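## Task

Press the OSFP module sitting in port 30 (bottom row, second from the right) fully into its port so it latches, without excessive force, keeping every other module latched, and without the robot toppling or being left leaning.

## Robot and tools

ROBOT. A TidyBot++: a wheeled base (0.54 m long, 0.50 m wide, 0.38 m tall) on four driven casters, carrying one seven-joint Kinova arm with a Robotiq two-finger gripper. The shoulder sits 0.12 m ahead of the base centre and 0.68 m up. Segments: upper arm 0.42 m, forearm 0.31 m, wrist-to-hand-point 0.31 m. Cameras: base_camera (fixed on the base, looking forward) and wrist_camera (looks along the hand). The arm begins folded, hand pointing down, sticking about 0.08 m beyond the base front.

FRAMES. Base frame: origin on the floor below the base centre, x ahead, y to the left, z up, metres. hand_pose and target use it; the hand point lies midway between the finger pads, its z axis runs out along the fingers, and the fingers close along its y axis. Odometry frame: the base frame as it stood at scene start; base_odometry (x, y, heading in rad, left positive, -3.142 to 3.142) is reported there and counts wheel turns only, so slip shows as travel and drift builds up.

move. One action per call; the result gives state plus images. Action keys:
- base: object of relative offsets measured along the base's axes at the moment the command starts. translate_m: metres forward (+) or back, -2 to 2. strafe_m: metres left (+) or right, -2 to 2. rotate_rad: radians counter-clockwise from above (+), -6.3 to 6.3. Several may be combined.
- joints: absolute angles by name, radians. joint_2_rad -2.249 to 2.249; joint_4_rad -2.579 to 2.579; joint_6_rad -2.099 to 2.099; joint_1_rad, joint_3_rad, joint_5_rad, joint_7_rad unlimited but move the short way, so step less than half a turn. joint_1_rad positive is clockwise from above (opposite to heading). gripper_pos is absolute, 0 (open, pad gap about 85 mm) to 1 (closed); gap is roughly 85 x (1 - gripper_pos) mm.
- target: a single list of seven numbers, an absolute hand pose in the base frame: x, y, z in metres, then quaternion qw, qx, qy, qz. Alongside target, joints may only carry gripper_pos.
- speeds: caps for this action only: translate_m and strafe_m 0.05 to 0.5 m/s (give one of them for a combined drive), rotate_rad 0.1 to 1.57 rad/s.
- cameras: list of base_camera, wrist_camera or all; [] for none.
- blocking: true (default) waits until everything rests; false returns in about 0.5 s while motion continues.
Unknown keys make a call invalid; out-of-range values get it refused, and then the rest of that reply's move, wait and finished_scene calls are skipped.

Other tools: wait(seconds 0 to 10, cameras) lets the scene run and reports state; stop(cameras) brakes all running motions; zoom_image(camera, region [x0, y0, x1, y1] in pixels from the top-left, up to 504 x 504) enlarges part of the latest image; read_manual(section "licences") only gives licence texts; finished_scene(scene 1 to 3) ends the current scene irreversibly, and the result tells whether it succeeded and gives the next task.

RESULT LINES. move: "done" or the worst status. base_status, joint_status, hand_status: done, moving, off_target (rested away from target, maybe still pushing), contact_stop, time_out, not_followed (joint targets withheld by a self-collision check, with "joint command not followed" or "pose unreachable" and a cause), torque_fault, limit_stop_at_motor_heat. hand_status is done within 10 mm and 2 degrees; off_target by a few cm is normal, so correct by adding (desired minus hand_pose) to the previous target. hand_target is where the arm's joint targets would put the hand. joint_positions are readings; motor_effort is percent of maximum torque per joint, with the peak of the last action in brackets. base_tilt is in degrees (forward, right positive). on_its_own lists uncommanded behaviour. pictures lists image order. ARM HIT means a hard arm-base or arm-arm strike; MOTOR HOT warns of heating (at 75 °C the arm sags and stops for 30 to 60 s).

HOW TO WORK. Drive so the target port is within reach and the gripper faces it, use the cameras and zoom to find the right port (count rows and positions from the right), line the closed fingertips (reaching about 20 mm beyond the hand point) up with the module face, then advance the hand in small steps along the insertion direction, watching hand_pose and motor_effort. Stop once the module is flush and latched; rising effort with no progress means stop pushing.

AVOID. Forcing the module or leaning on neighbours; knocking anything out of the work area; driving or turning while the arm is caught on something high (tip-over risk); pushing or pulling hard on a raised hand, or swinging a stretched arm sideways; ending with the base tilted (back off or retract the arm to level it); torque faults (over 104.5 N m on joints 1 to 4, 51.3 N m on 5 to 7) from hitting things; far or sharply rotated targets low in front of the base, which can drive the arm into the base; unreachable poses that leave the arm straining and heating. A blocked base or joint keeps pushing until retargeted.

Each tool is called after "Emit:" as a command line: name --argument value for each argument, lists and objects as JSON in quotes; but a table of rows of numbers goes row by row, as --pt "numbers of a row", without its own name.

## Session

Emit:
move

Scene clock: 0.00 s.
base_odometry: x=+0.000 y=+0.000 heading=+0.000
base_tilt: forward=+0.1 right=-0.2
base_status: not commanded
joint_positions: joint_1_rad=-0.035 joint_2_rad=-0.339 joint_3_rad=+3.177 joint_4_rad=-2.520 joint_5_rad=+0.037 joint_6_rad=-0.824 joint_7_rad=+1.527 gripper_pos=+0.000
joint_status: not commanded
motor_effort: joint_1_rad=+0 joint_2_rad=-1 joint_3_rad=+0 joint_4_rad=+15 joint_5_rad=+0 joint_6_rad=-1 joint_7_rad=+0
hand_pose: x=+0.2794 y=-0.0057 z=+0.5901 quat_wxyz=(+0.007, +0.998, -0.010, +0.068) (m; base frame)
hand_target: x=+0.2788 y=-0.0057 z=+0.5898 quat_wxyz=(+0.007, +0.998, -0.010, +0.067) (m; base frame)
hand_status: not commanded
pictures: base_camera, wrist_camera
Images, in order (width x height): base_camera 644x364, wrist_camera 644x476.

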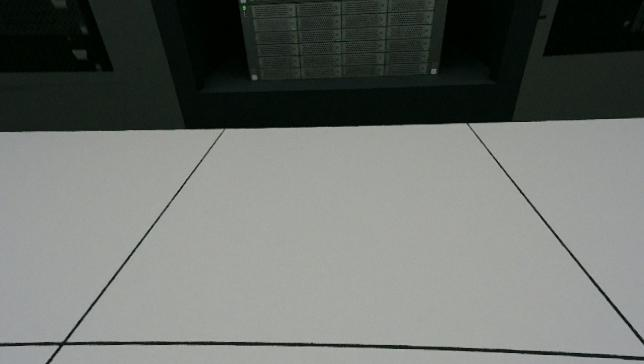

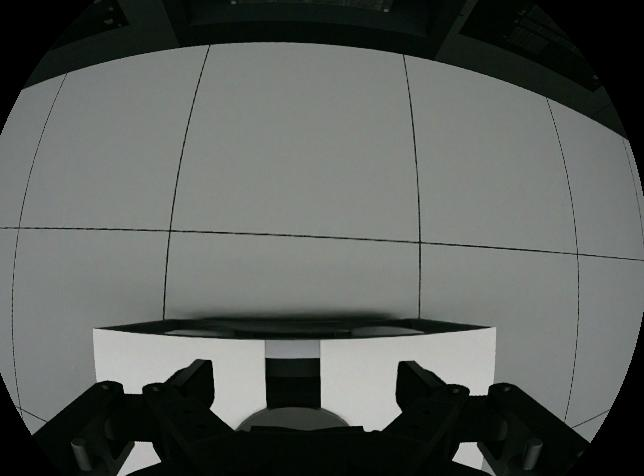

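Emit:
zoom_image --camera "base_camera" --region '[0, 300, 320, 364]'

Emit:
zoom_image --camera "base_camera" --region '[320, 300, 640, 364]'

Emit:
zoom_image --camera "base_camera" --region '[180, 0, 520, 140]'

Scaled by 1.575.

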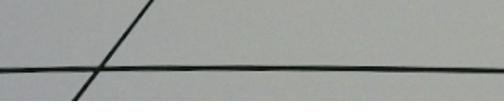

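Scaled by 1.575.

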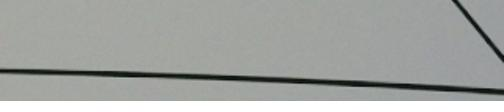

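Scaled by 1.482.

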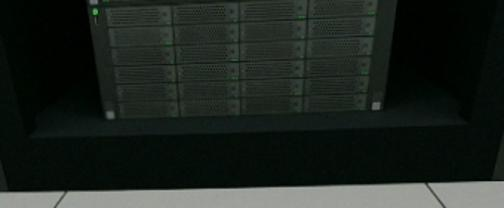

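Emit:
move --base '{"rotate_rad": -0.06}' --joints '{"joint_6_rad": 0.653, "gripper_pos": 1.0}'

Emit:
zoom_image --camera "base_camera" --region '[180, 0, 520, 140]'

Emit:
zoom_image --camera "wrist_camera" --region '[180, 120, 480, 340]'

Scene clock: 20.80 s.
move: done
base_odometry: x=+0.000 y=+0.000 heading=-0.059
base_tilt: forward=+0.0 right=-0.2
base_status: done
joint_positions: joint_1_rad=-0.035 joint_2_rad=-0.339 joint_3_rad=+3.177 joint_4_rad=-2.515 joint_5_rad=+0.037 joint_6_rad=+0.619 joint_7_rad=+1.527 gripper_pos=+0.999
joint_status: all done
motor_effort: joint_1_rad=+0(1) joint_2_rad=-6(6) joint_3_rad=+0(1) joint_4_rad=+19(20) joint_5_rad=+0(1) joint_6_rad=+7(8) joint_7_rad=+0(1)
hand_pose: x=+0.5493 y=+0.0061 z=+0.9038 quat_wxyz=(-0.017, +0.703, -0.001, +0.711) (m; base frame)
hand_target: x=+0.5479 y=+0.0063 z=+0.9110 quat_wxyz=(-0.018, +0.692, -0.001, +0.721) (m; base frame)
hand_status: not commanded
pictures: base_camera, wrist_camera
Images, in order (width x height): base_camera 644x364, wrist_camera 644x476.

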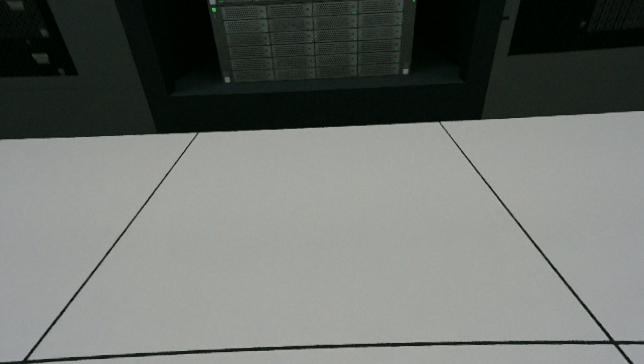

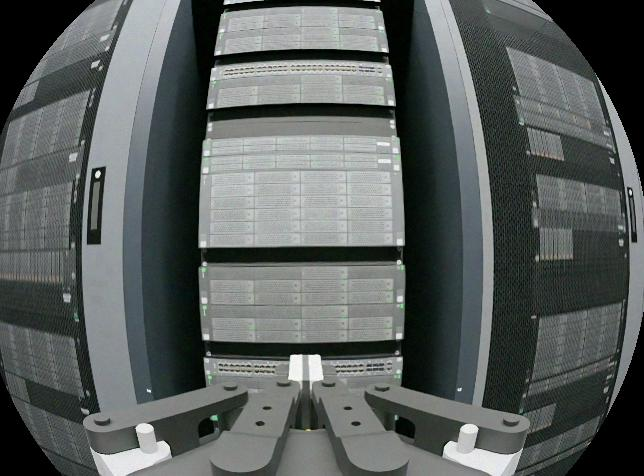

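Scaled by 1.482.

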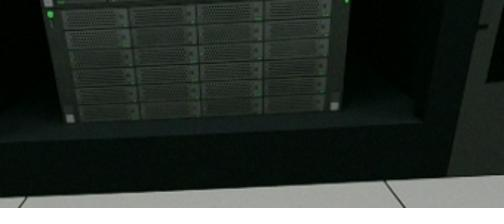

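Scaled by 1.680.

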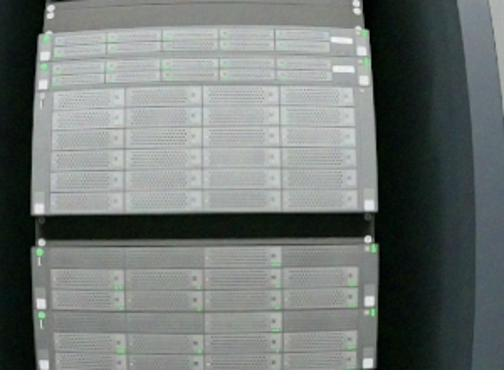

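Emit:
move --base '{"rotate_rad": -0.013}' --joints '{"joint_1_rad": 0.006, "joint_2_rad": 0.5, "joint_3_rad": 3.146, "joint_4_rad": -2.493, "joint_5_rad": 0.049, "joint_6_rad": 1.377, "joint_7_rad": 1.645}'

Emit:
zoom_image --camera "wrist_camera" --region '[150, 160, 470, 360]'

Scene clock: 46.63 s.
move: done
base_odometry: x=+0.000 y=+0.000 heading=-0.072
base_tilt: forward=+0.1 right=-0.3
base_status: done
joint_positions: joint_1_rad=-0.019 joint_2_rad=+0.488 joint_3_rad=+3.167 joint_4_rad=-2.503 joint_5_rad=+0.037 joint_6_rad=+1.340 joint_7_rad=+1.559 gripper_pos=+0.999
joint_status: all done
motor_effort: joint_1_rad=+0(2) joint_2_rad=-25(27) joint_3_rad=+0(2) joint_4_rad=+8(20) joint_5_rad=+0(1) joint_6_rad=+7(9) joint_7_rad=-1(2)
hand_pose: x=+0.6739 y=+0.0112 z=+0.7174 quat_wxyz=(-0.009, +0.735, +0.014, +0.678) (m; base frame)
hand_target: x=+0.6780 y=+0.0109 z=+0.7260 quat_wxyz=(+0.016, +0.722, +0.044, +0.691) (m; base frame)
hand_status: not commanded
pictures: base_camera, wrist_camera
Images, in order (width x height): base_camera 644x364, wrist_camera 644x476.

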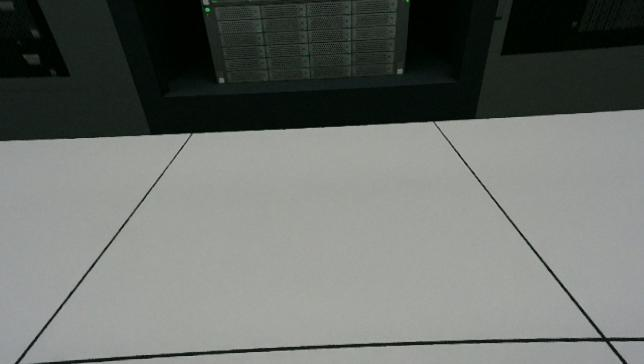

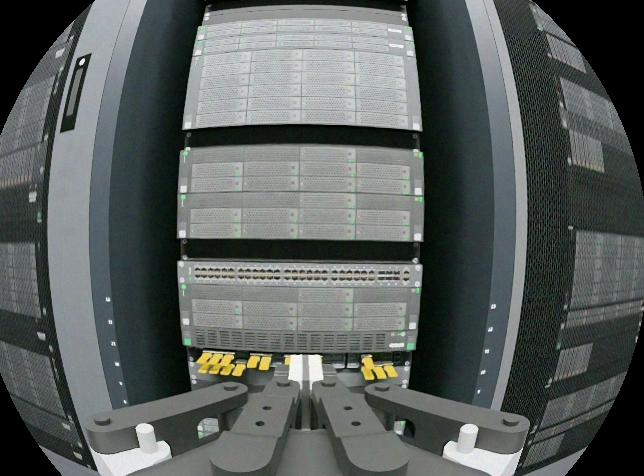

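Scaled by 1.575.

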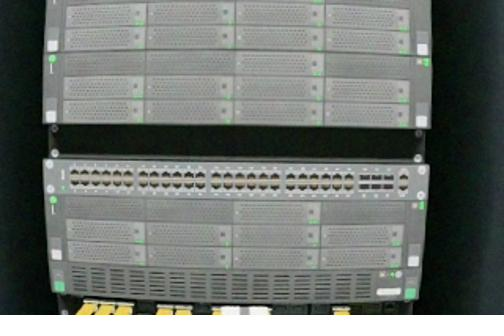

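Emit:
move --base '{"strafe_m": -0.11}' --joints '{"joint_1_rad": 0.025, "joint_2_rad": 0.93, "joint_3_rad": 3.12, "joint_4_rad": -2.134, "joint_5_rad": 0.012, "joint_6_rad": 1.465, "joint_7_rad": 1.645}'

Emit:
zoom_image --camera "wrist_camera" --region '[150, 220, 470, 440]'

Scene clock: 67.77 s.
move: done
base_odometry: x=-0.008 y=-0.110 heading=-0.073
base_tilt: forward=+0.1 right=-0.3
base_status: done
joint_positions: joint_1_rad=+0.011 joint_2_rad=+0.923 joint_3_rad=+3.139 joint_4_rad=-2.145 joint_5_rad=+0.037 joint_6_rad=+1.429 joint_7_rad=+1.559 gripper_pos=+0.999
joint_status: all done
motor_effort: joint_1_rad=+0(3) joint_2_rad=-36(38) joint_3_rad=-1(3) joint_4_rad=+6(9) joint_5_rad=+0(1) joint_6_rad=+7(9) joint_7_rad=+0(2)
hand_pose: x=+0.7881 y=+0.0062 z=+0.6014 quat_wxyz=(-0.013, +0.731, +0.006, +0.683) (m; base frame)
hand_target: x=+0.7917 y=-0.0018 z=+0.6115 quat_wxyz=(+0.020, +0.717, +0.021, +0.697) (m; base frame)
hand_status: not commanded
pictures: base_camera, wrist_camera
Images, in order (width x height): base_camera 644x364, wrist_camera 644x476.

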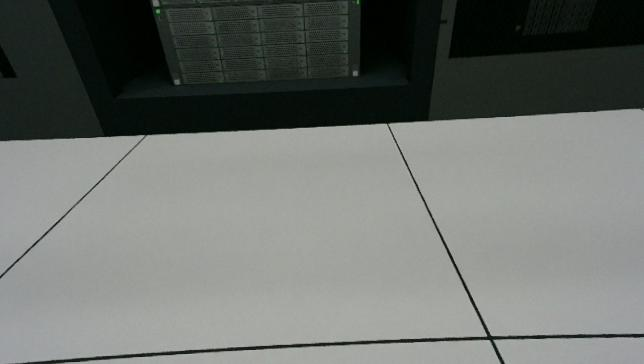

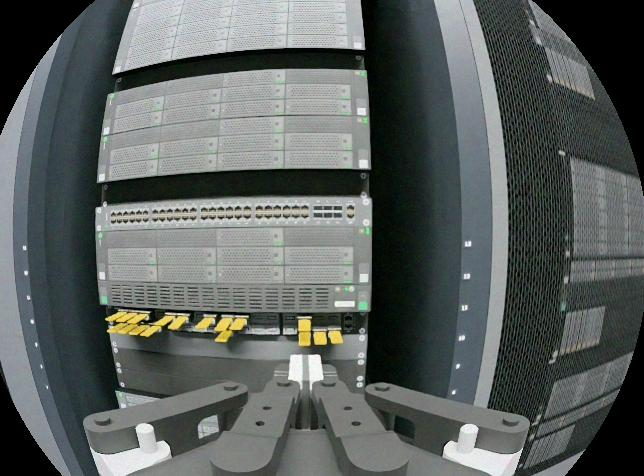

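Scaled by 1.575.

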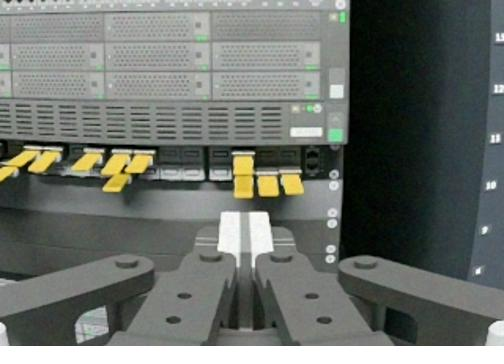

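Emit:
zoom_image --camera "wrist_camera" --region '[260, 290, 380, 370]'

Scaled by 4.200.

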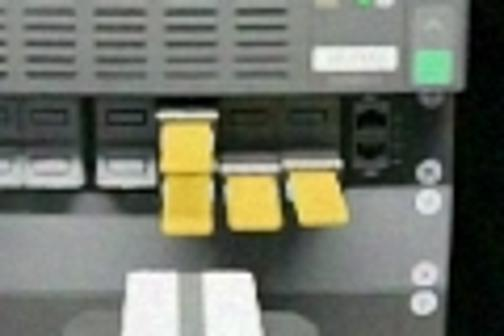

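Emit:
move --base '{"strafe_m": -0.022}' --joints '{"joint_1_rad": 0.02, "joint_2_rad": 1.028, "joint_3_rad": 3.122, "joint_4_rad": -1.93, "joint_5_rad": 0.01, "joint_6_rad": 1.19, "joint_7_rad": 1.645}' --cameras '["wrist_camera"]'

Emit:
zoom_image --camera "wrist_camera" --region '[100, 160, 420, 370]'

Emit:
zoom_image --camera "wrist_camera" --region '[230, 250, 370, 350]'

Scene clock: 115.87 s.
move: done
base_odometry: x=-0.009 y=-0.132 heading=-0.074
base_tilt: forward=+0.1 right=-0.2
base_status: done
joint_positions: joint_1_rad=+0.022 joint_2_rad=+1.020 joint_3_rad=+3.134 joint_4_rad=-1.940 joint_5_rad=+0.037 joint_6_rad=+1.241 joint_7_rad=+1.559 gripper_pos=+0.999
joint_status: all done
motor_effort: joint_1_rad=+0(4) joint_2_rad=-40(41) joint_3_rad=-1(2) joint_4_rad=+7(10) joint_5_rad=+0(1) joint_6_rad=+7(9) joint_7_rad=+1(2)
hand_pose: x=+0.8420 y=+0.0001 z=+0.5473 quat_wxyz=(-0.010, +0.757, +0.003, +0.653) (m; base frame)
hand_target: x=+0.8418 y=-0.0003 z=+0.5294 quat_wxyz=(+0.018, +0.773, +0.024, +0.634) (m; base frame)
hand_status: not commanded
pictures: wrist_camera
Images, in order (width x height): wrist_camera 644x476.

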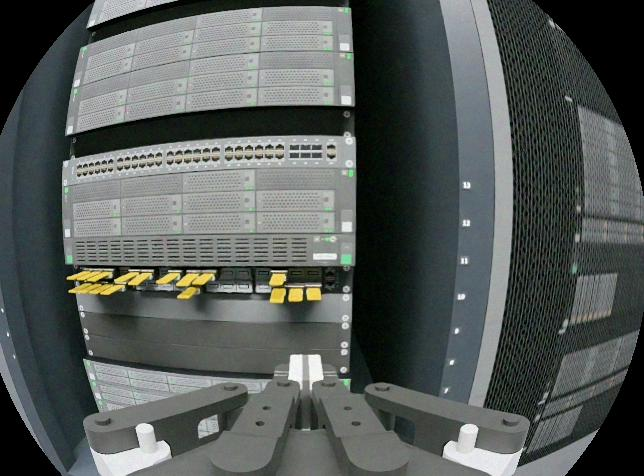

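Scaled by 1.575.

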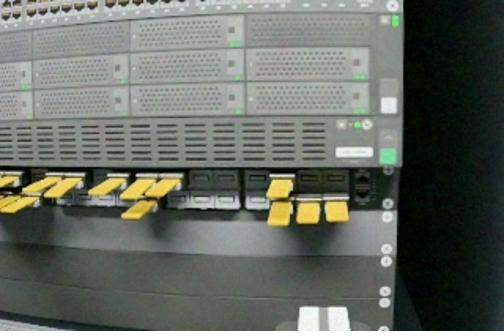

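Scaled by 3.600.

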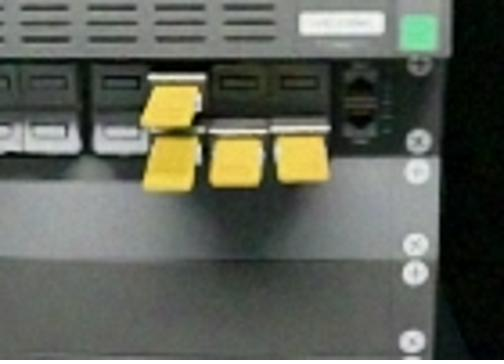

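Emit:
move --base '{"rotate_rad": -0.01}' --joints '{"joint_1_rad": 0.041}' --cameras '[]'

Emit:
move --base '{"translate_m": 0.15, "strafe_m": 0.043}' --joints '{"joint_7_rad": 1.66}' --speeds '{"translate_m": 0.2}'

Emit:
zoom_image --camera "wrist_camera" --region '[200, 220, 420, 370]'

Emit:
zoom_image --camera "base_camera" --region '[50, 0, 550, 200]'

Scene clock: 134.30 s.
move: done
base_odometry: x=-0.009 y=-0.132 heading=-0.083
base_tilt: forward=+0.1 right=-0.2
base_status: done
joint_positions: joint_1_rad=+0.035 joint_2_rad=+1.020 joint_3_rad=+3.133 joint_4_rad=-1.940 joint_5_rad=+0.037 joint_6_rad=+1.240 joint_7_rad=+1.559 gripper_pos=+0.999
joint_status: all done
motor_effort: joint_1_rad=+0(5) joint_2_rad=-40(40) joint_3_rad=-1(3) joint_4_rad=+8(9) joint_5_rad=+0(1) joint_6_rad=+7(8) joint_7_rad=+0(1)
hand_pose: x=+0.8421 y=-0.0087 z=+0.5472 quat_wxyz=(-0.006, +0.757, -0.002, +0.653) (m; base frame)
hand_target: x=+0.8417 y=-0.0155 z=+0.5294 quat_wxyz=(+0.024, +0.773, +0.016, +0.634) (m; base frame)
hand_status: not commanded
pictures: none
No camera images: "cameras" was empty.

Scene clock: 135.83 s.
move: done
base_odometry: x=+0.144 y=-0.102 heading=-0.084
base_tilt: forward=+0.1 right=-0.3
base_status: done
joint_positions: joint_1_rad=+0.035 joint_2_rad=+1.020 joint_3_rad=+3.133 joint_4_rad=-1.934 joint_5_rad=+0.037 joint_6_rad=+1.239 joint_7_rad=+1.577 gripper_pos=+0.999
joint_status: all done
motor_effort: joint_1_rad=+0(1) joint_2_rad=-40(41) joint_3_rad=-1(2) joint_4_rad=+8(10) joint_5_rad=+0(0) joint_6_rad=+7(8) joint_7_rad=+0(1)
hand_pose: x=+0.8441 y=-0.0088 z=+0.5486 quat_wxyz=(+0.000, +0.756, +0.004, +0.654) (m; base frame)
hand_target: x=+0.8417 y=-0.0155 z=+0.5294 quat_wxyz=(+0.029, +0.773, +0.022, +0.634) (m; base frame)
hand_status: not commanded
pictures: base_camera, wrist_camera
Images, in order (width x height): base_camera 644x364, wrist_camera 644x476.

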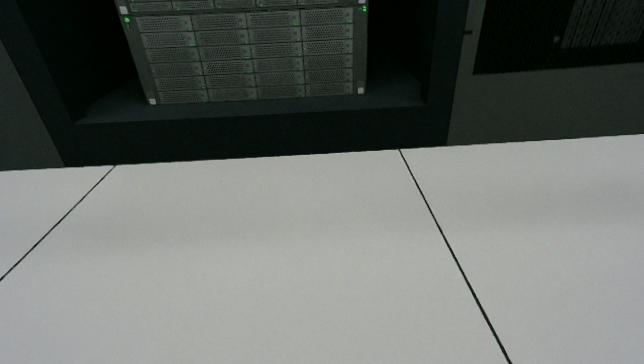

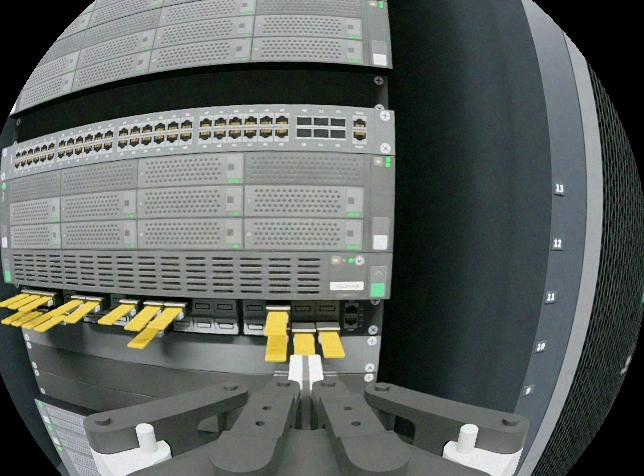

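Scaled by 2.291.

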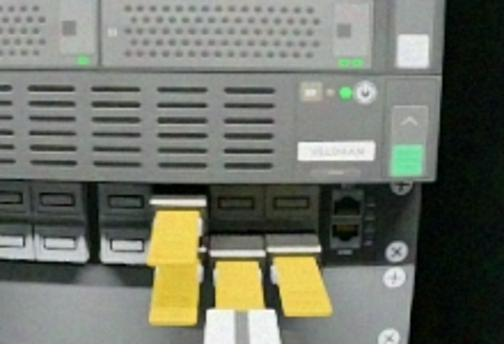

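Scaled by 1.008.

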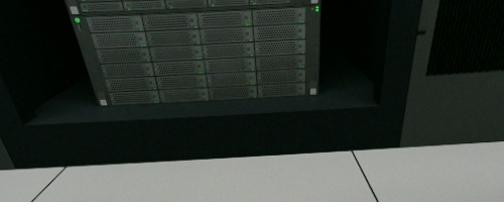

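Emit:
zoom_image --camera "wrist_camera" --region '[260, 290, 380, 370]'

Scaled by 4.200.

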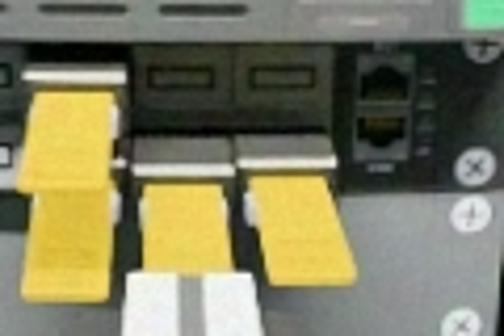

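Emit:
move --joints '{"joint_7_rad": -0.07}' --cameras '["wrist_camera"]'

Emit:
zoom_image --camera "wrist_camera" --region '[220, 180, 400, 380]'

Scene clock: 151.63 s.
move: done
base_odometry: x=+0.144 y=-0.102 heading=-0.084
base_tilt: forward=+0.1 right=-0.3
base_status: not commanded
joint_positions: joint_1_rad=+0.035 joint_2_rad=+1.020 joint_3_rad=+3.133 joint_4_rad=-1.934 joint_5_rad=+0.037 joint_6_rad=+1.239 joint_7_rad=+0.015 gripper_pos=+0.999
joint_status: all done
motor_effort: joint_1_rad=+0(1) joint_2_rad=-40(40) joint_3_rad=-1(2) joint_4_rad=+8(10) joint_5_rad=+0(0) joint_6_rad=+8(8) joint_7_rad=+1(2)
hand_pose: x=+0.8441 y=-0.0088 z=+0.5486 quat_wxyz=(-0.461, +0.540, -0.529, +0.465) (m; base frame)
hand_target: x=+0.8417 y=-0.0155 z=+0.5294 quat_wxyz=(-0.463, +0.518, -0.574, +0.433) (m; base frame)
hand_status: not commanded
pictures: wrist_camera
Images, in order (width x height): wrist_camera 644x476.

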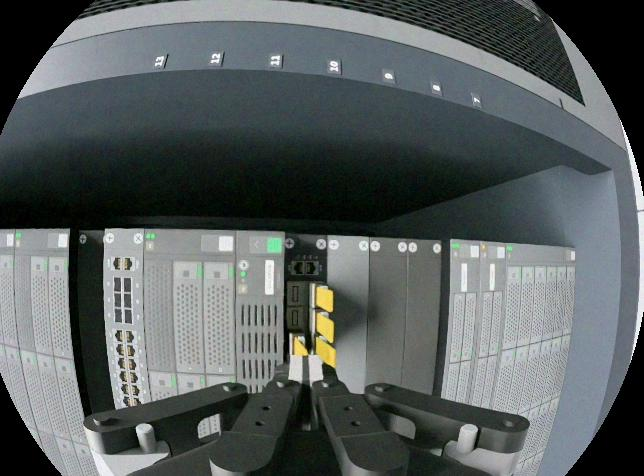

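Scaled by 2.520.

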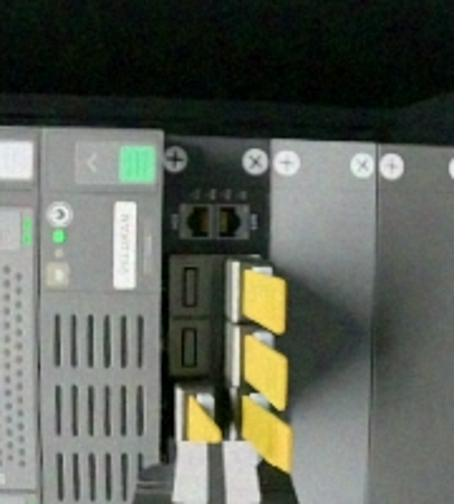

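Emit:
move --base '{"translate_m": 0.08}' --speeds '{"translate_m": 0.1}' --cameras '["wrist_camera"]'

Emit:
zoom_image --camera "wrist_camera" --region '[240, 220, 400, 380]'

Scene clock: 166.87 s.
move: done
base_odometry: x=+0.224 y=-0.108 heading=-0.083
base_tilt: forward=+0.1 right=-0.3
base_status: done
joint_positions: joint_1_rad=+0.035 joint_2_rad=+1.020 joint_3_rad=+3.133 joint_4_rad=-1.932 joint_5_rad=+0.037 joint_6_rad=+1.238 joint_7_rad=+0.015 gripper_pos=+0.999
joint_status: not commanded
motor_effort: joint_1_rad=+0(4) joint_2_rad=-39(41) joint_3_rad=-1(3) joint_4_rad=+9(10) joint_5_rad=+0(1) joint_6_rad=+7(8) joint_7_rad=+0(1)
hand_pose: x=+0.8447 y=-0.0090 z=+0.5491 quat_wxyz=(-0.461, +0.540, -0.529, +0.465) (m; base frame)
hand_target: x=+0.8417 y=-0.0155 z=+0.5294 quat_wxyz=(-0.463, +0.518, -0.574, +0.433) (m; base frame)
hand_status: not commanded
pictures: wrist_camera
Images, in order (width x height): wrist_camera 644x476.

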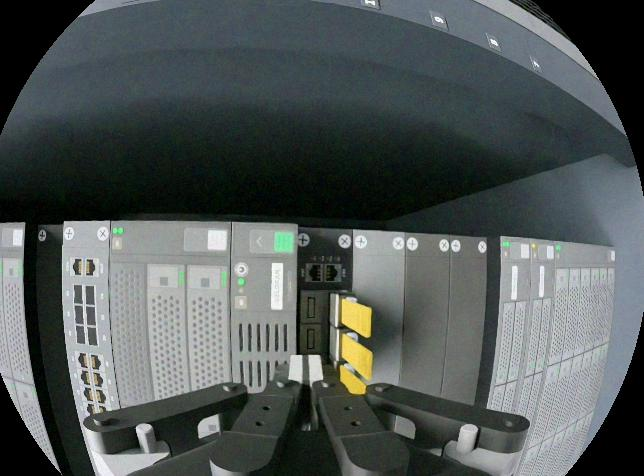

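Scaled by 3.150.

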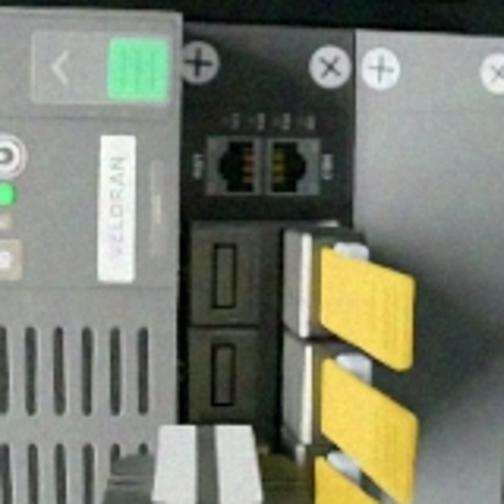

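Emit:
move --joints '{"joint_2_rad": 1.075, "joint_4_rad": -1.883}' --cameras '[]'

Emit:
move --base '{"translate_m": 0.015}' --speeds '{"translate_m": 0.05}' --cameras '["wrist_camera"]'

Emit:
zoom_image --camera "wrist_camera" --region '[240, 220, 400, 380]'

Scene clock: 197.40 s.
move: done
base_odometry: x=+0.224 y=-0.108 heading=-0.083
base_tilt: forward=+0.1 right=-0.3
base_status: not commanded
joint_positions: joint_1_rad=+0.035 joint_2_rad=+1.066 joint_3_rad=+3.133 joint_4_rad=-1.886 joint_5_rad=+0.037 joint_6_rad=+1.237 joint_7_rad=+0.015 gripper_pos=+0.999
joint_status: all done
motor_effort: joint_1_rad=+0(1) joint_2_rad=-41(43) joint_3_rad=-1(1) joint_4_rad=+8(10) joint_5_rad=+0(0) joint_6_rad=+7(8) joint_7_rad=+1(1)
hand_pose: x=+0.8544 y=-0.0094 z=+0.5321 quat_wxyz=(-0.461, +0.540, -0.530, +0.465) (m; base frame)
hand_target: x=+0.8515 y=-0.0160 z=+0.5123 quat_wxyz=(-0.463, +0.517, -0.575, +0.433) (m; base frame)
hand_status: not commanded
pictures: none
No camera images: "cameras" was empty.

Scene clock: 198.17 s.
move: done
base_odometry: x=+0.239 y=-0.110 heading=-0.083
base_tilt: forward=+0.1 right=-0.3
base_status: done
joint_positions: joint_1_rad=+0.035 joint_2_rad=+1.066 joint_3_rad=+3.133 joint_4_rad=-1.885 joint_5_rad=+0.037 joint_6_rad=+1.237 joint_7_rad=+0.015 gripper_pos=+0.999
joint_status: not commanded
motor_effort: joint_1_rad=+0(3) joint_2_rad=-41(42) joint_3_rad=-1(2) joint_4_rad=+9(10) joint_5_rad=+0(1) joint_6_rad=+7(8) joint_7_rad=+0(1)
hand_pose: x=+0.8546 y=-0.0094 z=+0.5323 quat_wxyz=(-0.461, +0.540, -0.529, +0.465) (m; base frame)
hand_target: x=+0.8515 y=-0.0160 z=+0.5123 quat_wxyz=(-0.463, +0.517, -0.575, +0.433) (m; base frame)
hand_status: not commanded
pictures: wrist_camera
Images, in order (width x height): wrist_camera 644x476.

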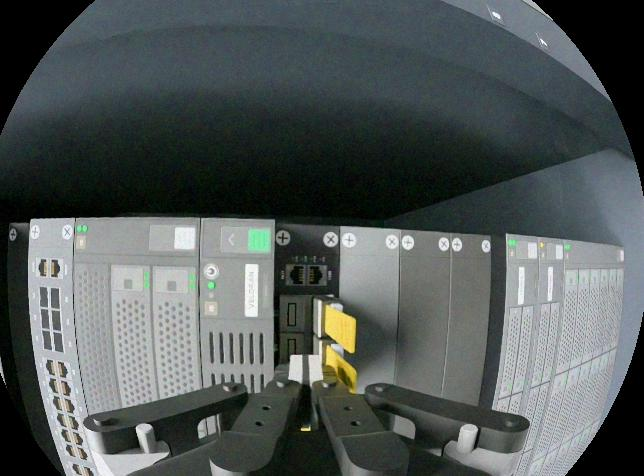

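Scaled by 3.150.

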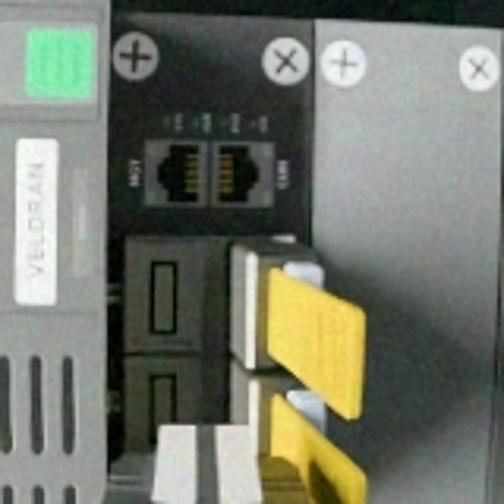

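Emit:
move --joints '{"joint_2_rad": 1.0945, "joint_4_rad": -1.8635}' --cameras '["wrist_camera"]'

Emit:
zoom_image --camera "wrist_camera" --region '[240, 220, 400, 380]'

Emit:
move --joints '{"joint_7_rad": 1.65}' --cameras '["wrist_camera"]'

Emit:
zoom_image --camera "wrist_camera" --region '[230, 290, 390, 390]'

Scene clock: 207.53 s.
move: done
base_odometry: x=+0.239 y=-0.110 heading=-0.083
base_tilt: forward=+0.1 right=-0.2
base_status: not commanded
joint_positions: joint_1_rad=+0.035 joint_2_rad=+1.082 joint_3_rad=+3.133 joint_4_rad=-1.867 joint_5_rad=+0.037 joint_6_rad=+1.237 joint_7_rad=+0.015 gripper_pos=+0.999
joint_status: all done
motor_effort: joint_1_rad=+0(0) joint_2_rad=-41(42) joint_3_rad=-1(1) joint_4_rad=+8(9) joint_5_rad=+0(0) joint_6_rad=+7(8) joint_7_rad=+0(1)
hand_pose: x=+0.8585 y=-0.0096 z=+0.5267 quat_wxyz=(-0.461, +0.539, -0.529, +0.465) (m; base frame)
hand_target: x=+0.8553 y=-0.0163 z=+0.5050 quat_wxyz=(-0.463, +0.517, -0.575, +0.433) (m; base frame)
hand_status: not commanded
pictures: wrist_camera
Images, in order (width x height): wrist_camera 644x476.

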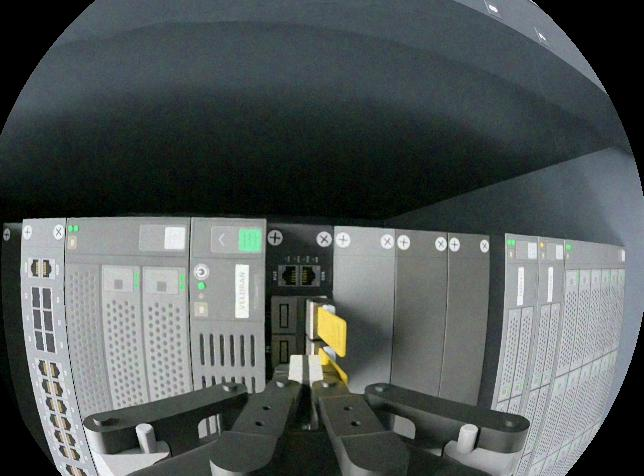

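Scaled by 3.150.

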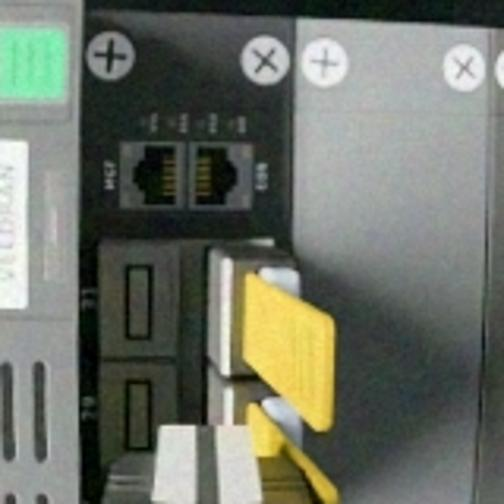

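Scene clock: 209.77 s.
move: done
base_odometry: x=+0.239 y=-0.110 heading=-0.083
base_tilt: forward=+0.1 right=-0.2
base_status: not commanded
joint_positions: joint_1_rad=+0.035 joint_2_rad=+1.082 joint_3_rad=+3.133 joint_4_rad=-1.867 joint_5_rad=+0.037 joint_6_rad=+1.237 joint_7_rad=+1.565 gripper_pos=+0.999
joint_status: all done
motor_effort: joint_1_rad=+0(1) joint_2_rad=-41(41) joint_3_rad=-1(2) joint_4_rad=+8(9) joint_5_rad=+0(0) joint_6_rad=+7(8) joint_7_rad=+0(2)
hand_pose: x=+0.8585 y=-0.0096 z=+0.5267 quat_wxyz=(-0.004, +0.755, -0.001, +0.655) (m; base frame)
hand_target: x=+0.8553 y=-0.0163 z=+0.5050 quat_wxyz=(+0.026, +0.773, +0.017, +0.634) (m; base frame)
hand_status: not commanded
pictures: wrist_camera
Images, in order (width x height): wrist_camera 644x476.

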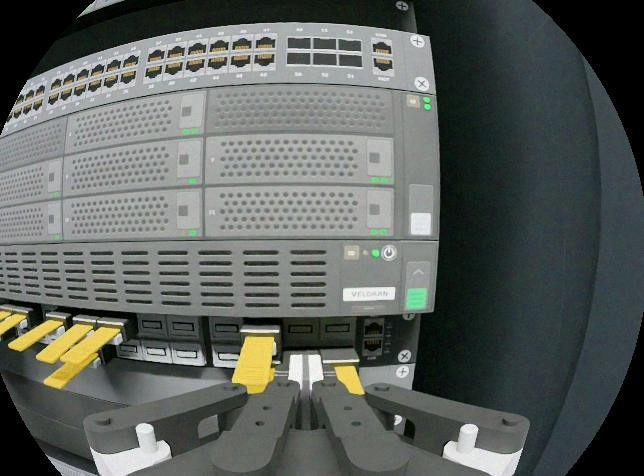

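Scaled by 3.150.

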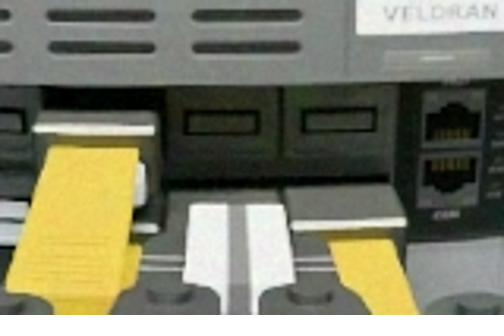

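Emit:
move --base '{"translate_m": 0.018, "strafe_m": 0.002}' --speeds '{"translate_m": 0.05}' --cameras '["wrist_camera"]'

Emit:
zoom_image --camera "wrist_camera" --region '[230, 290, 390, 390]'

Emit:
move --joints '{"joint_7_rad": -0.07}' --cameras '["wrist_camera"]'

Emit:
zoom_image --camera "wrist_camera" --region '[250, 270, 370, 390]'

Scene clock: 218.37 s.
move: done
base_odometry: x=+0.257 y=-0.109 heading=-0.083
base_tilt: forward=+0.1 right=-0.2
base_status: done
joint_positions: joint_1_rad=+0.035 joint_2_rad=+1.084 joint_3_rad=+3.133 joint_4_rad=-1.867 joint_5_rad=+0.037 joint_6_rad=+1.237 joint_7_rad=+1.565 gripper_pos=+0.999
joint_status: not commanded
motor_effort: joint_1_rad=-1(3) joint_2_rad=-42(42) joint_3_rad=-2(2) joint_4_rad=+10(11) joint_5_rad=+0(1) joint_6_rad=+7(8) joint_7_rad=+0(1)
hand_pose: x=+0.8583 y=-0.0095 z=+0.5258 quat_wxyz=(-0.004, +0.756, +0.000, +0.655) (m; base frame)
hand_target: x=+0.8553 y=-0.0163 z=+0.5050 quat_wxyz=(+0.026, +0.773, +0.017, +0.634) (m; base frame)
hand_status: not commanded
pictures: wrist_camera
Images, in order (width x height): wrist_camera 644x476.

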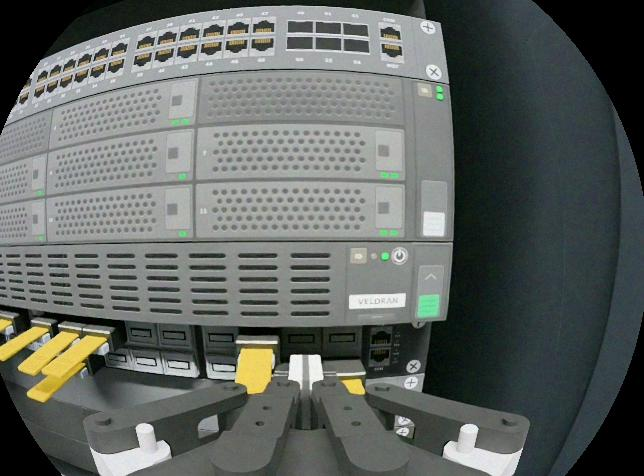

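Scaled by 3.150.

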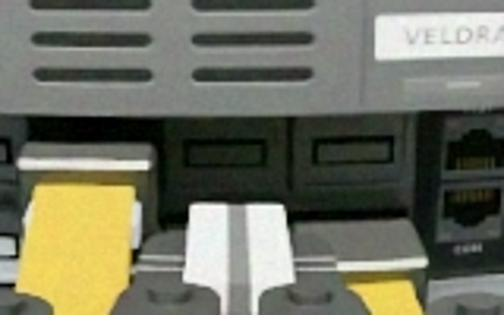

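Scene clock: 220.60 s.
move: done
base_odometry: x=+0.257 y=-0.109 heading=-0.083
base_tilt: forward=+0.1 right=-0.2
base_status: not commanded
joint_positions: joint_1_rad=+0.035 joint_2_rad=+1.084 joint_3_rad=+3.133 joint_4_rad=-1.867 joint_5_rad=+0.037 joint_6_rad=+1.237 joint_7_rad=+0.015 gripper_pos=+0.999
joint_status: all done
motor_effort: joint_1_rad=+0(2) joint_2_rad=-40(42) joint_3_rad=-2(3) joint_4_rad=+8(11) joint_5_rad=+0(2) joint_6_rad=+7(8) joint_7_rad=+0(2)
hand_pose: x=+0.8583 y=-0.0095 z=+0.5258 quat_wxyz=(-0.461, +0.540, -0.529, +0.465) (m; base frame)
hand_target: x=+0.8553 y=-0.0163 z=+0.5050 quat_wxyz=(-0.463, +0.517, -0.575, +0.433) (m; base frame)
hand_status: not commanded
pictures: wrist_camera
Images, in order (width x height): wrist_camera 644x476.

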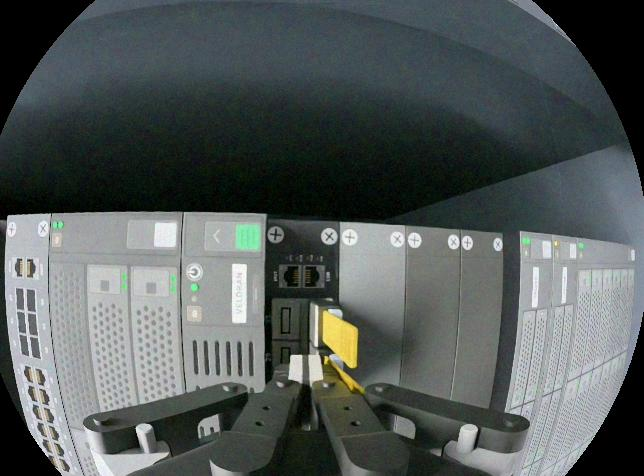

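Scaled by 4.200.

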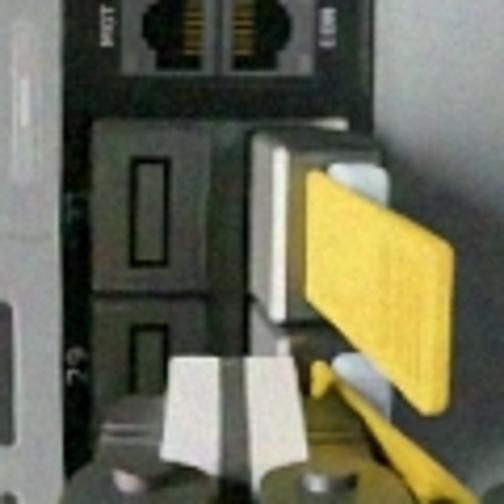

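Emit:
move --base '{"translate_m": 0.008, "strafe_m": 0.002}' --joints '{"joint_7_rad": 1.65}' --speeds '{"translate_m": 0.05}' --cameras '["wrist_camera"]'

Emit:
zoom_image --camera "wrist_camera" --region '[240, 310, 370, 390]'

Scene clock: 238.47 s.
move: done
base_odometry: x=+0.266 y=-0.108 heading=-0.084
base_tilt: forward=+0.1 right=-0.3
base_status: done
joint_positions: joint_1_rad=+0.036 joint_2_rad=+1.084 joint_3_rad=+3.126 joint_4_rad=-1.867 joint_5_rad=+0.036 joint_6_rad=+1.233 joint_7_rad=+1.562 gripper_pos=+0.999
joint_status: all done
motor_effort: joint_1_rad=+0(5) joint_2_rad=-39(42) joint_3_rad=-1(3) joint_4_rad=+9(12) joint_5_rad=+0(2) joint_6_rad=+6(8) joint_7_rad=+0(3)
hand_pose: x=+0.8583 y=-0.0068 z=+0.5250 quat_wxyz=(-0.008, +0.757, -0.003, +0.654) (m; base frame)
hand_target: x=+0.8553 y=-0.0163 z=+0.5050 quat_wxyz=(+0.026, +0.773, +0.017, +0.634) (m; base frame)
hand_status: not commanded
pictures: wrist_camera
Images, in order (width x height): wrist_camera 644x476.

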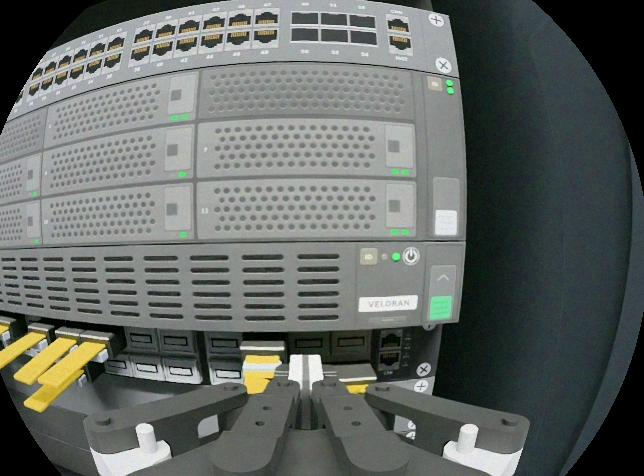

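Scaled by 3.877.

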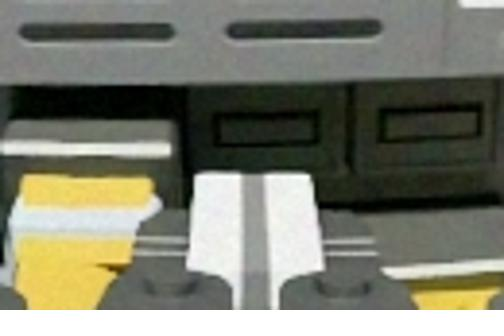

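Emit:
move --joints '{"joint_2_rad": 1.035, "joint_4_rad": -1.92}' --cameras '["wrist_camera"]'

Emit:
zoom_image --camera "wrist_camera" --region '[220, 310, 370, 390]'

Scene clock: 280.03 s.
move: done
base_odometry: x=+0.266 y=-0.108 heading=-0.084
base_tilt: forward=+0.1 right=-0.3
base_status: not commanded
joint_positions: joint_1_rad=+0.038 joint_2_rad=+1.048 joint_3_rad=+3.126 joint_4_rad=-1.907 joint_5_rad=+0.036 joint_6_rad=+1.231 joint_7_rad=+1.565 gripper_pos=+0.999
joint_status: all done
motor_effort: joint_1_rad=-2(3) joint_2_rad=-40(42) joint_3_rad=-2(3) joint_4_rad=+9(10) joint_5_rad=+1(2) joint_6_rad=+7(8) joint_7_rad=+0(1)
hand_pose: x=+0.8492 y=-0.0077 z=+0.5356 quat_wxyz=(-0.007, +0.759, -0.002, +0.651) (m; base frame)
hand_target: x=+0.8443 y=-0.0157 z=+0.5280 quat_wxyz=(+0.026, +0.772, +0.018, +0.635) (m; base frame)
hand_status: not commanded
pictures: wrist_camera
Images, in order (width x height): wrist_camera 644x476.

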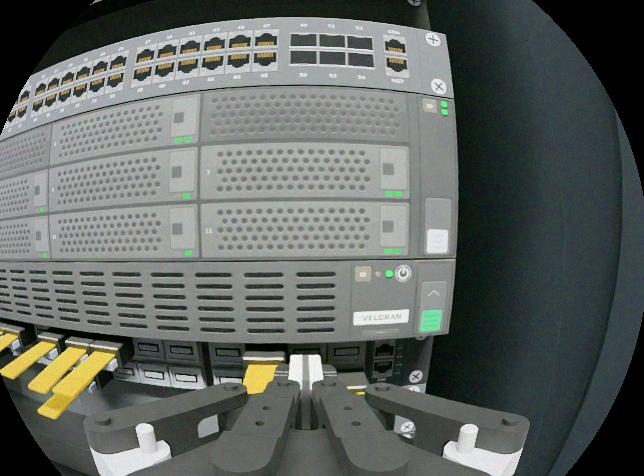

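Scaled by 3.360.

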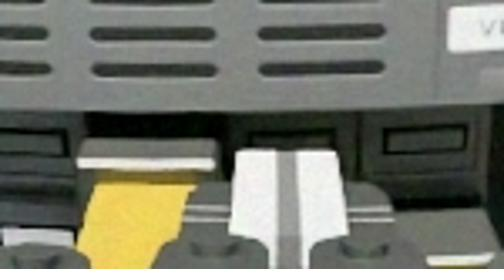

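Emit:
move --base '{"translate_m": -0.05}' --joints '{"joint_2_rad": 1.0, "joint_4_rad": -1.955}' --speeds '{"translate_m": 0.1}' --cameras '[]'

Emit:
move --joints '{"joint_2_rad": 0.9, "joint_4_rad": -1.955}' --cameras '[]'

Emit:
move --joints '{"joint_6_rad": 0.92}' --cameras '["wrist_camera"]'

Scene clock: 285.43 s.
move: done
base_odometry: x=+0.216 y=-0.104 heading=-0.084
base_tilt: forward=+0.1 right=-0.3
base_status: done
joint_positions: joint_1_rad=+0.038 joint_2_rad=+1.013 joint_3_rad=+3.126 joint_4_rad=-1.947 joint_5_rad=+0.036 joint_6_rad=+1.231 joint_7_rad=+1.565 gripper_pos=+0.999
joint_status: all done
motor_effort: joint_1_rad=+0(2) joint_2_rad=-40(42) joint_3_rad=-2(3) joint_4_rad=+8(10) joint_5_rad=+0(1) joint_6_rad=+8(8) joint_7_rad=+0(1)
hand_pose: x=+0.8400 y=-0.0073 z=+0.5464 quat_wxyz=(-0.007, +0.761, -0.002, +0.649) (m; base frame)
hand_target: x=+0.8366 y=-0.0153 z=+0.5405 quat_wxyz=(+0.026, +0.772, +0.018, +0.635) (m; base frame)
hand_status: not commanded
pictures: none
No camera images: "cameras" was empty.

Scene clock: 286.40 s.
move: done
base_odometry: x=+0.216 y=-0.104 heading=-0.084
base_tilt: forward=+0.1 right=-0.3
base_status: not commanded
joint_positions: joint_1_rad=+0.038 joint_2_rad=+0.902 joint_3_rad=+3.126 joint_4_rad=-1.947 joint_5_rad=+0.036 joint_6_rad=+1.231 joint_7_rad=+1.565 gripper_pos=+0.999
joint_status: all done
motor_effort: joint_1_rad=+0(0) joint_2_rad=-39(43) joint_3_rad=-1(2) joint_4_rad=+10(10) joint_5_rad=+0(0) joint_6_rad=+8(8) joint_7_rad=-1(1)
hand_pose: x=+0.8506 y=-0.0077 z=+0.6273 quat_wxyz=(-0.005, +0.723, +0.000, +0.690) (m; base frame)
hand_target: x=+0.8471 y=-0.0157 z=+0.6128 quat_wxyz=(+0.028, +0.739, +0.018, +0.673) (m; base frame)
hand_status: not commanded
pictures: none
No camera images: "cameras" was empty.

Scene clock: 287.40 s.
move: done
base_odometry: x=+0.216 y=-0.104 heading=-0.084
base_tilt: forward=+0.1 right=-0.3
base_status: not commanded
joint_positions: joint_1_rad=+0.038 joint_2_rad=+0.907 joint_3_rad=+3.126 joint_4_rad=-1.952 joint_5_rad=+0.036 joint_6_rad=+0.958 joint_7_rad=+1.565 gripper_pos=+0.999
joint_status: all done
motor_effort: joint_1_rad=+0(0) joint_2_rad=-39(41) joint_3_rad=-1(2) joint_4_rad=+9(11) joint_5_rad=+0(0) joint_6_rad=+7(9) joint_7_rad=+0(1)
hand_pose: x=+0.8321 y=-0.0075 z=+0.5383 quat_wxyz=(-0.005, +0.814, +0.000, +0.581) (m; base frame)
hand_target: x=+0.8281 y=-0.0143 z=+0.5312 quat_wxyz=(+0.023, +0.823, +0.021, +0.567) (m; base frame)
hand_status: not commanded
pictures: wrist_camera
Images, in order (width x height): wrist_camera 644x476.

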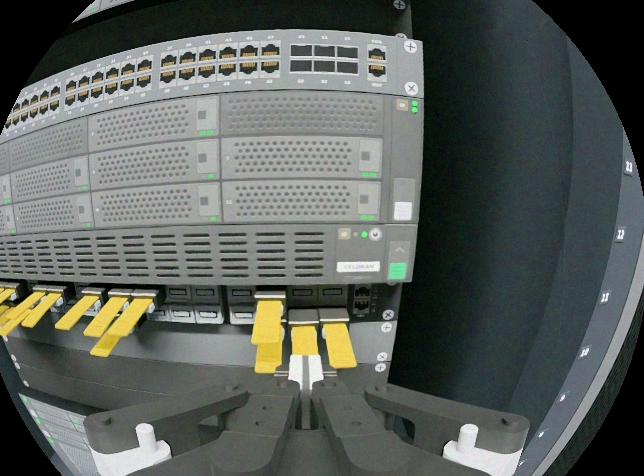

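Emit:
zoom_image --camera "wrist_camera" --region '[240, 280, 360, 380]'

Scaled by 4.200.

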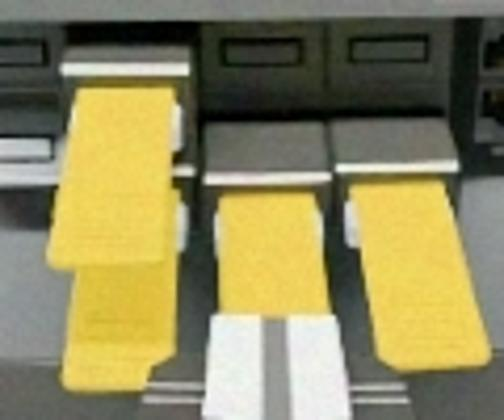

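Emit:
move --base '{"translate_m": 0.055, "strafe_m": 0.001}' --speeds '{"translate_m": 0.1}' --cameras '[]'

Emit:
move --joints '{"joint_2_rad": 0.937, "joint_4_rad": -1.918}' --cameras '["wrist_camera"]'

Emit:
zoom_image --camera "wrist_camera" --region '[240, 290, 360, 390]'

Scene clock: 303.50 s.
move: done
base_odometry: x=+0.271 y=-0.107 heading=-0.083
base_tilt: forward=+0.1 right=-0.3
base_status: done
joint_positions: joint_1_rad=+0.038 joint_2_rad=+0.907 joint_3_rad=+3.126 joint_4_rad=-1.953 joint_5_rad=+0.036 joint_6_rad=+0.958 joint_7_rad=+1.565 gripper_pos=+0.999
joint_status: not commanded
motor_effort: joint_1_rad=-1(3) joint_2_rad=-39(40) joint_3_rad=-2(3) joint_4_rad=+11(12) joint_5_rad=+1(1) joint_6_rad=+7(8) joint_7_rad=-1(1)
hand_pose: x=+0.8320 y=-0.0076 z=+0.5382 quat_wxyz=(-0.005, +0.814, +0.000, +0.581) (m; base frame)
hand_target: x=+0.8281 y=-0.0143 z=+0.5312 quat_wxyz=(+0.023, +0.823, +0.021, +0.567) (m; base frame)
hand_status: not commanded
pictures: none
No camera images: "cameras" was empty.

Scene clock: 304.20 s.
move: done
base_odometry: x=+0.271 y=-0.107 heading=-0.083
base_tilt: forward=+0.1 right=-0.2
base_status: not commanded
joint_positions: joint_1_rad=+0.038 joint_2_rad=+0.928 joint_3_rad=+3.126 joint_4_rad=-1.927 joint_5_rad=+0.036 joint_6_rad=+0.958 joint_7_rad=+1.565 gripper_pos=+0.999
joint_status: all done
motor_effort: joint_1_rad=-1(2) joint_2_rad=-39(41) joint_3_rad=-3(3) joint_4_rad=+12(13) joint_5_rad=+1(1) joint_6_rad=+7(8) joint_7_rad=-1(1)
hand_pose: x=+0.8393 y=-0.0079 z=+0.5327 quat_wxyz=(-0.005, +0.813, -0.001, +0.583) (m; base frame)
hand_target: x=+0.8375 y=-0.0147 z=+0.5189 quat_wxyz=(+0.023, +0.823, +0.021, +0.567) (m; base frame)
hand_status: not commanded
pictures: wrist_camera
Images, in order (width x height): wrist_camera 644x476.

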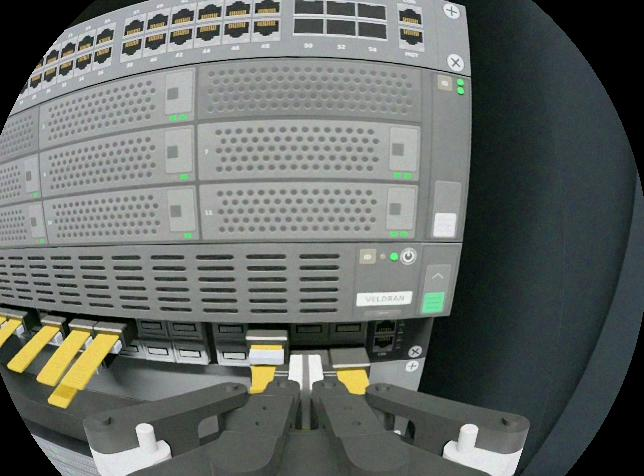

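Scaled by 4.200.

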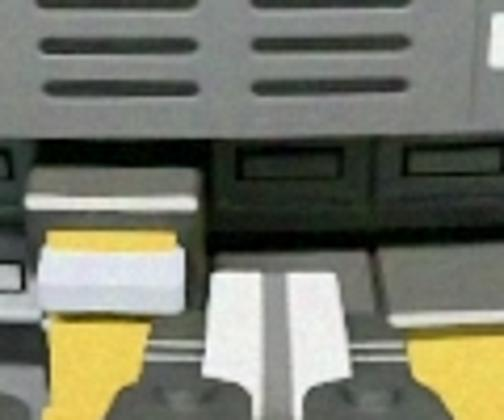

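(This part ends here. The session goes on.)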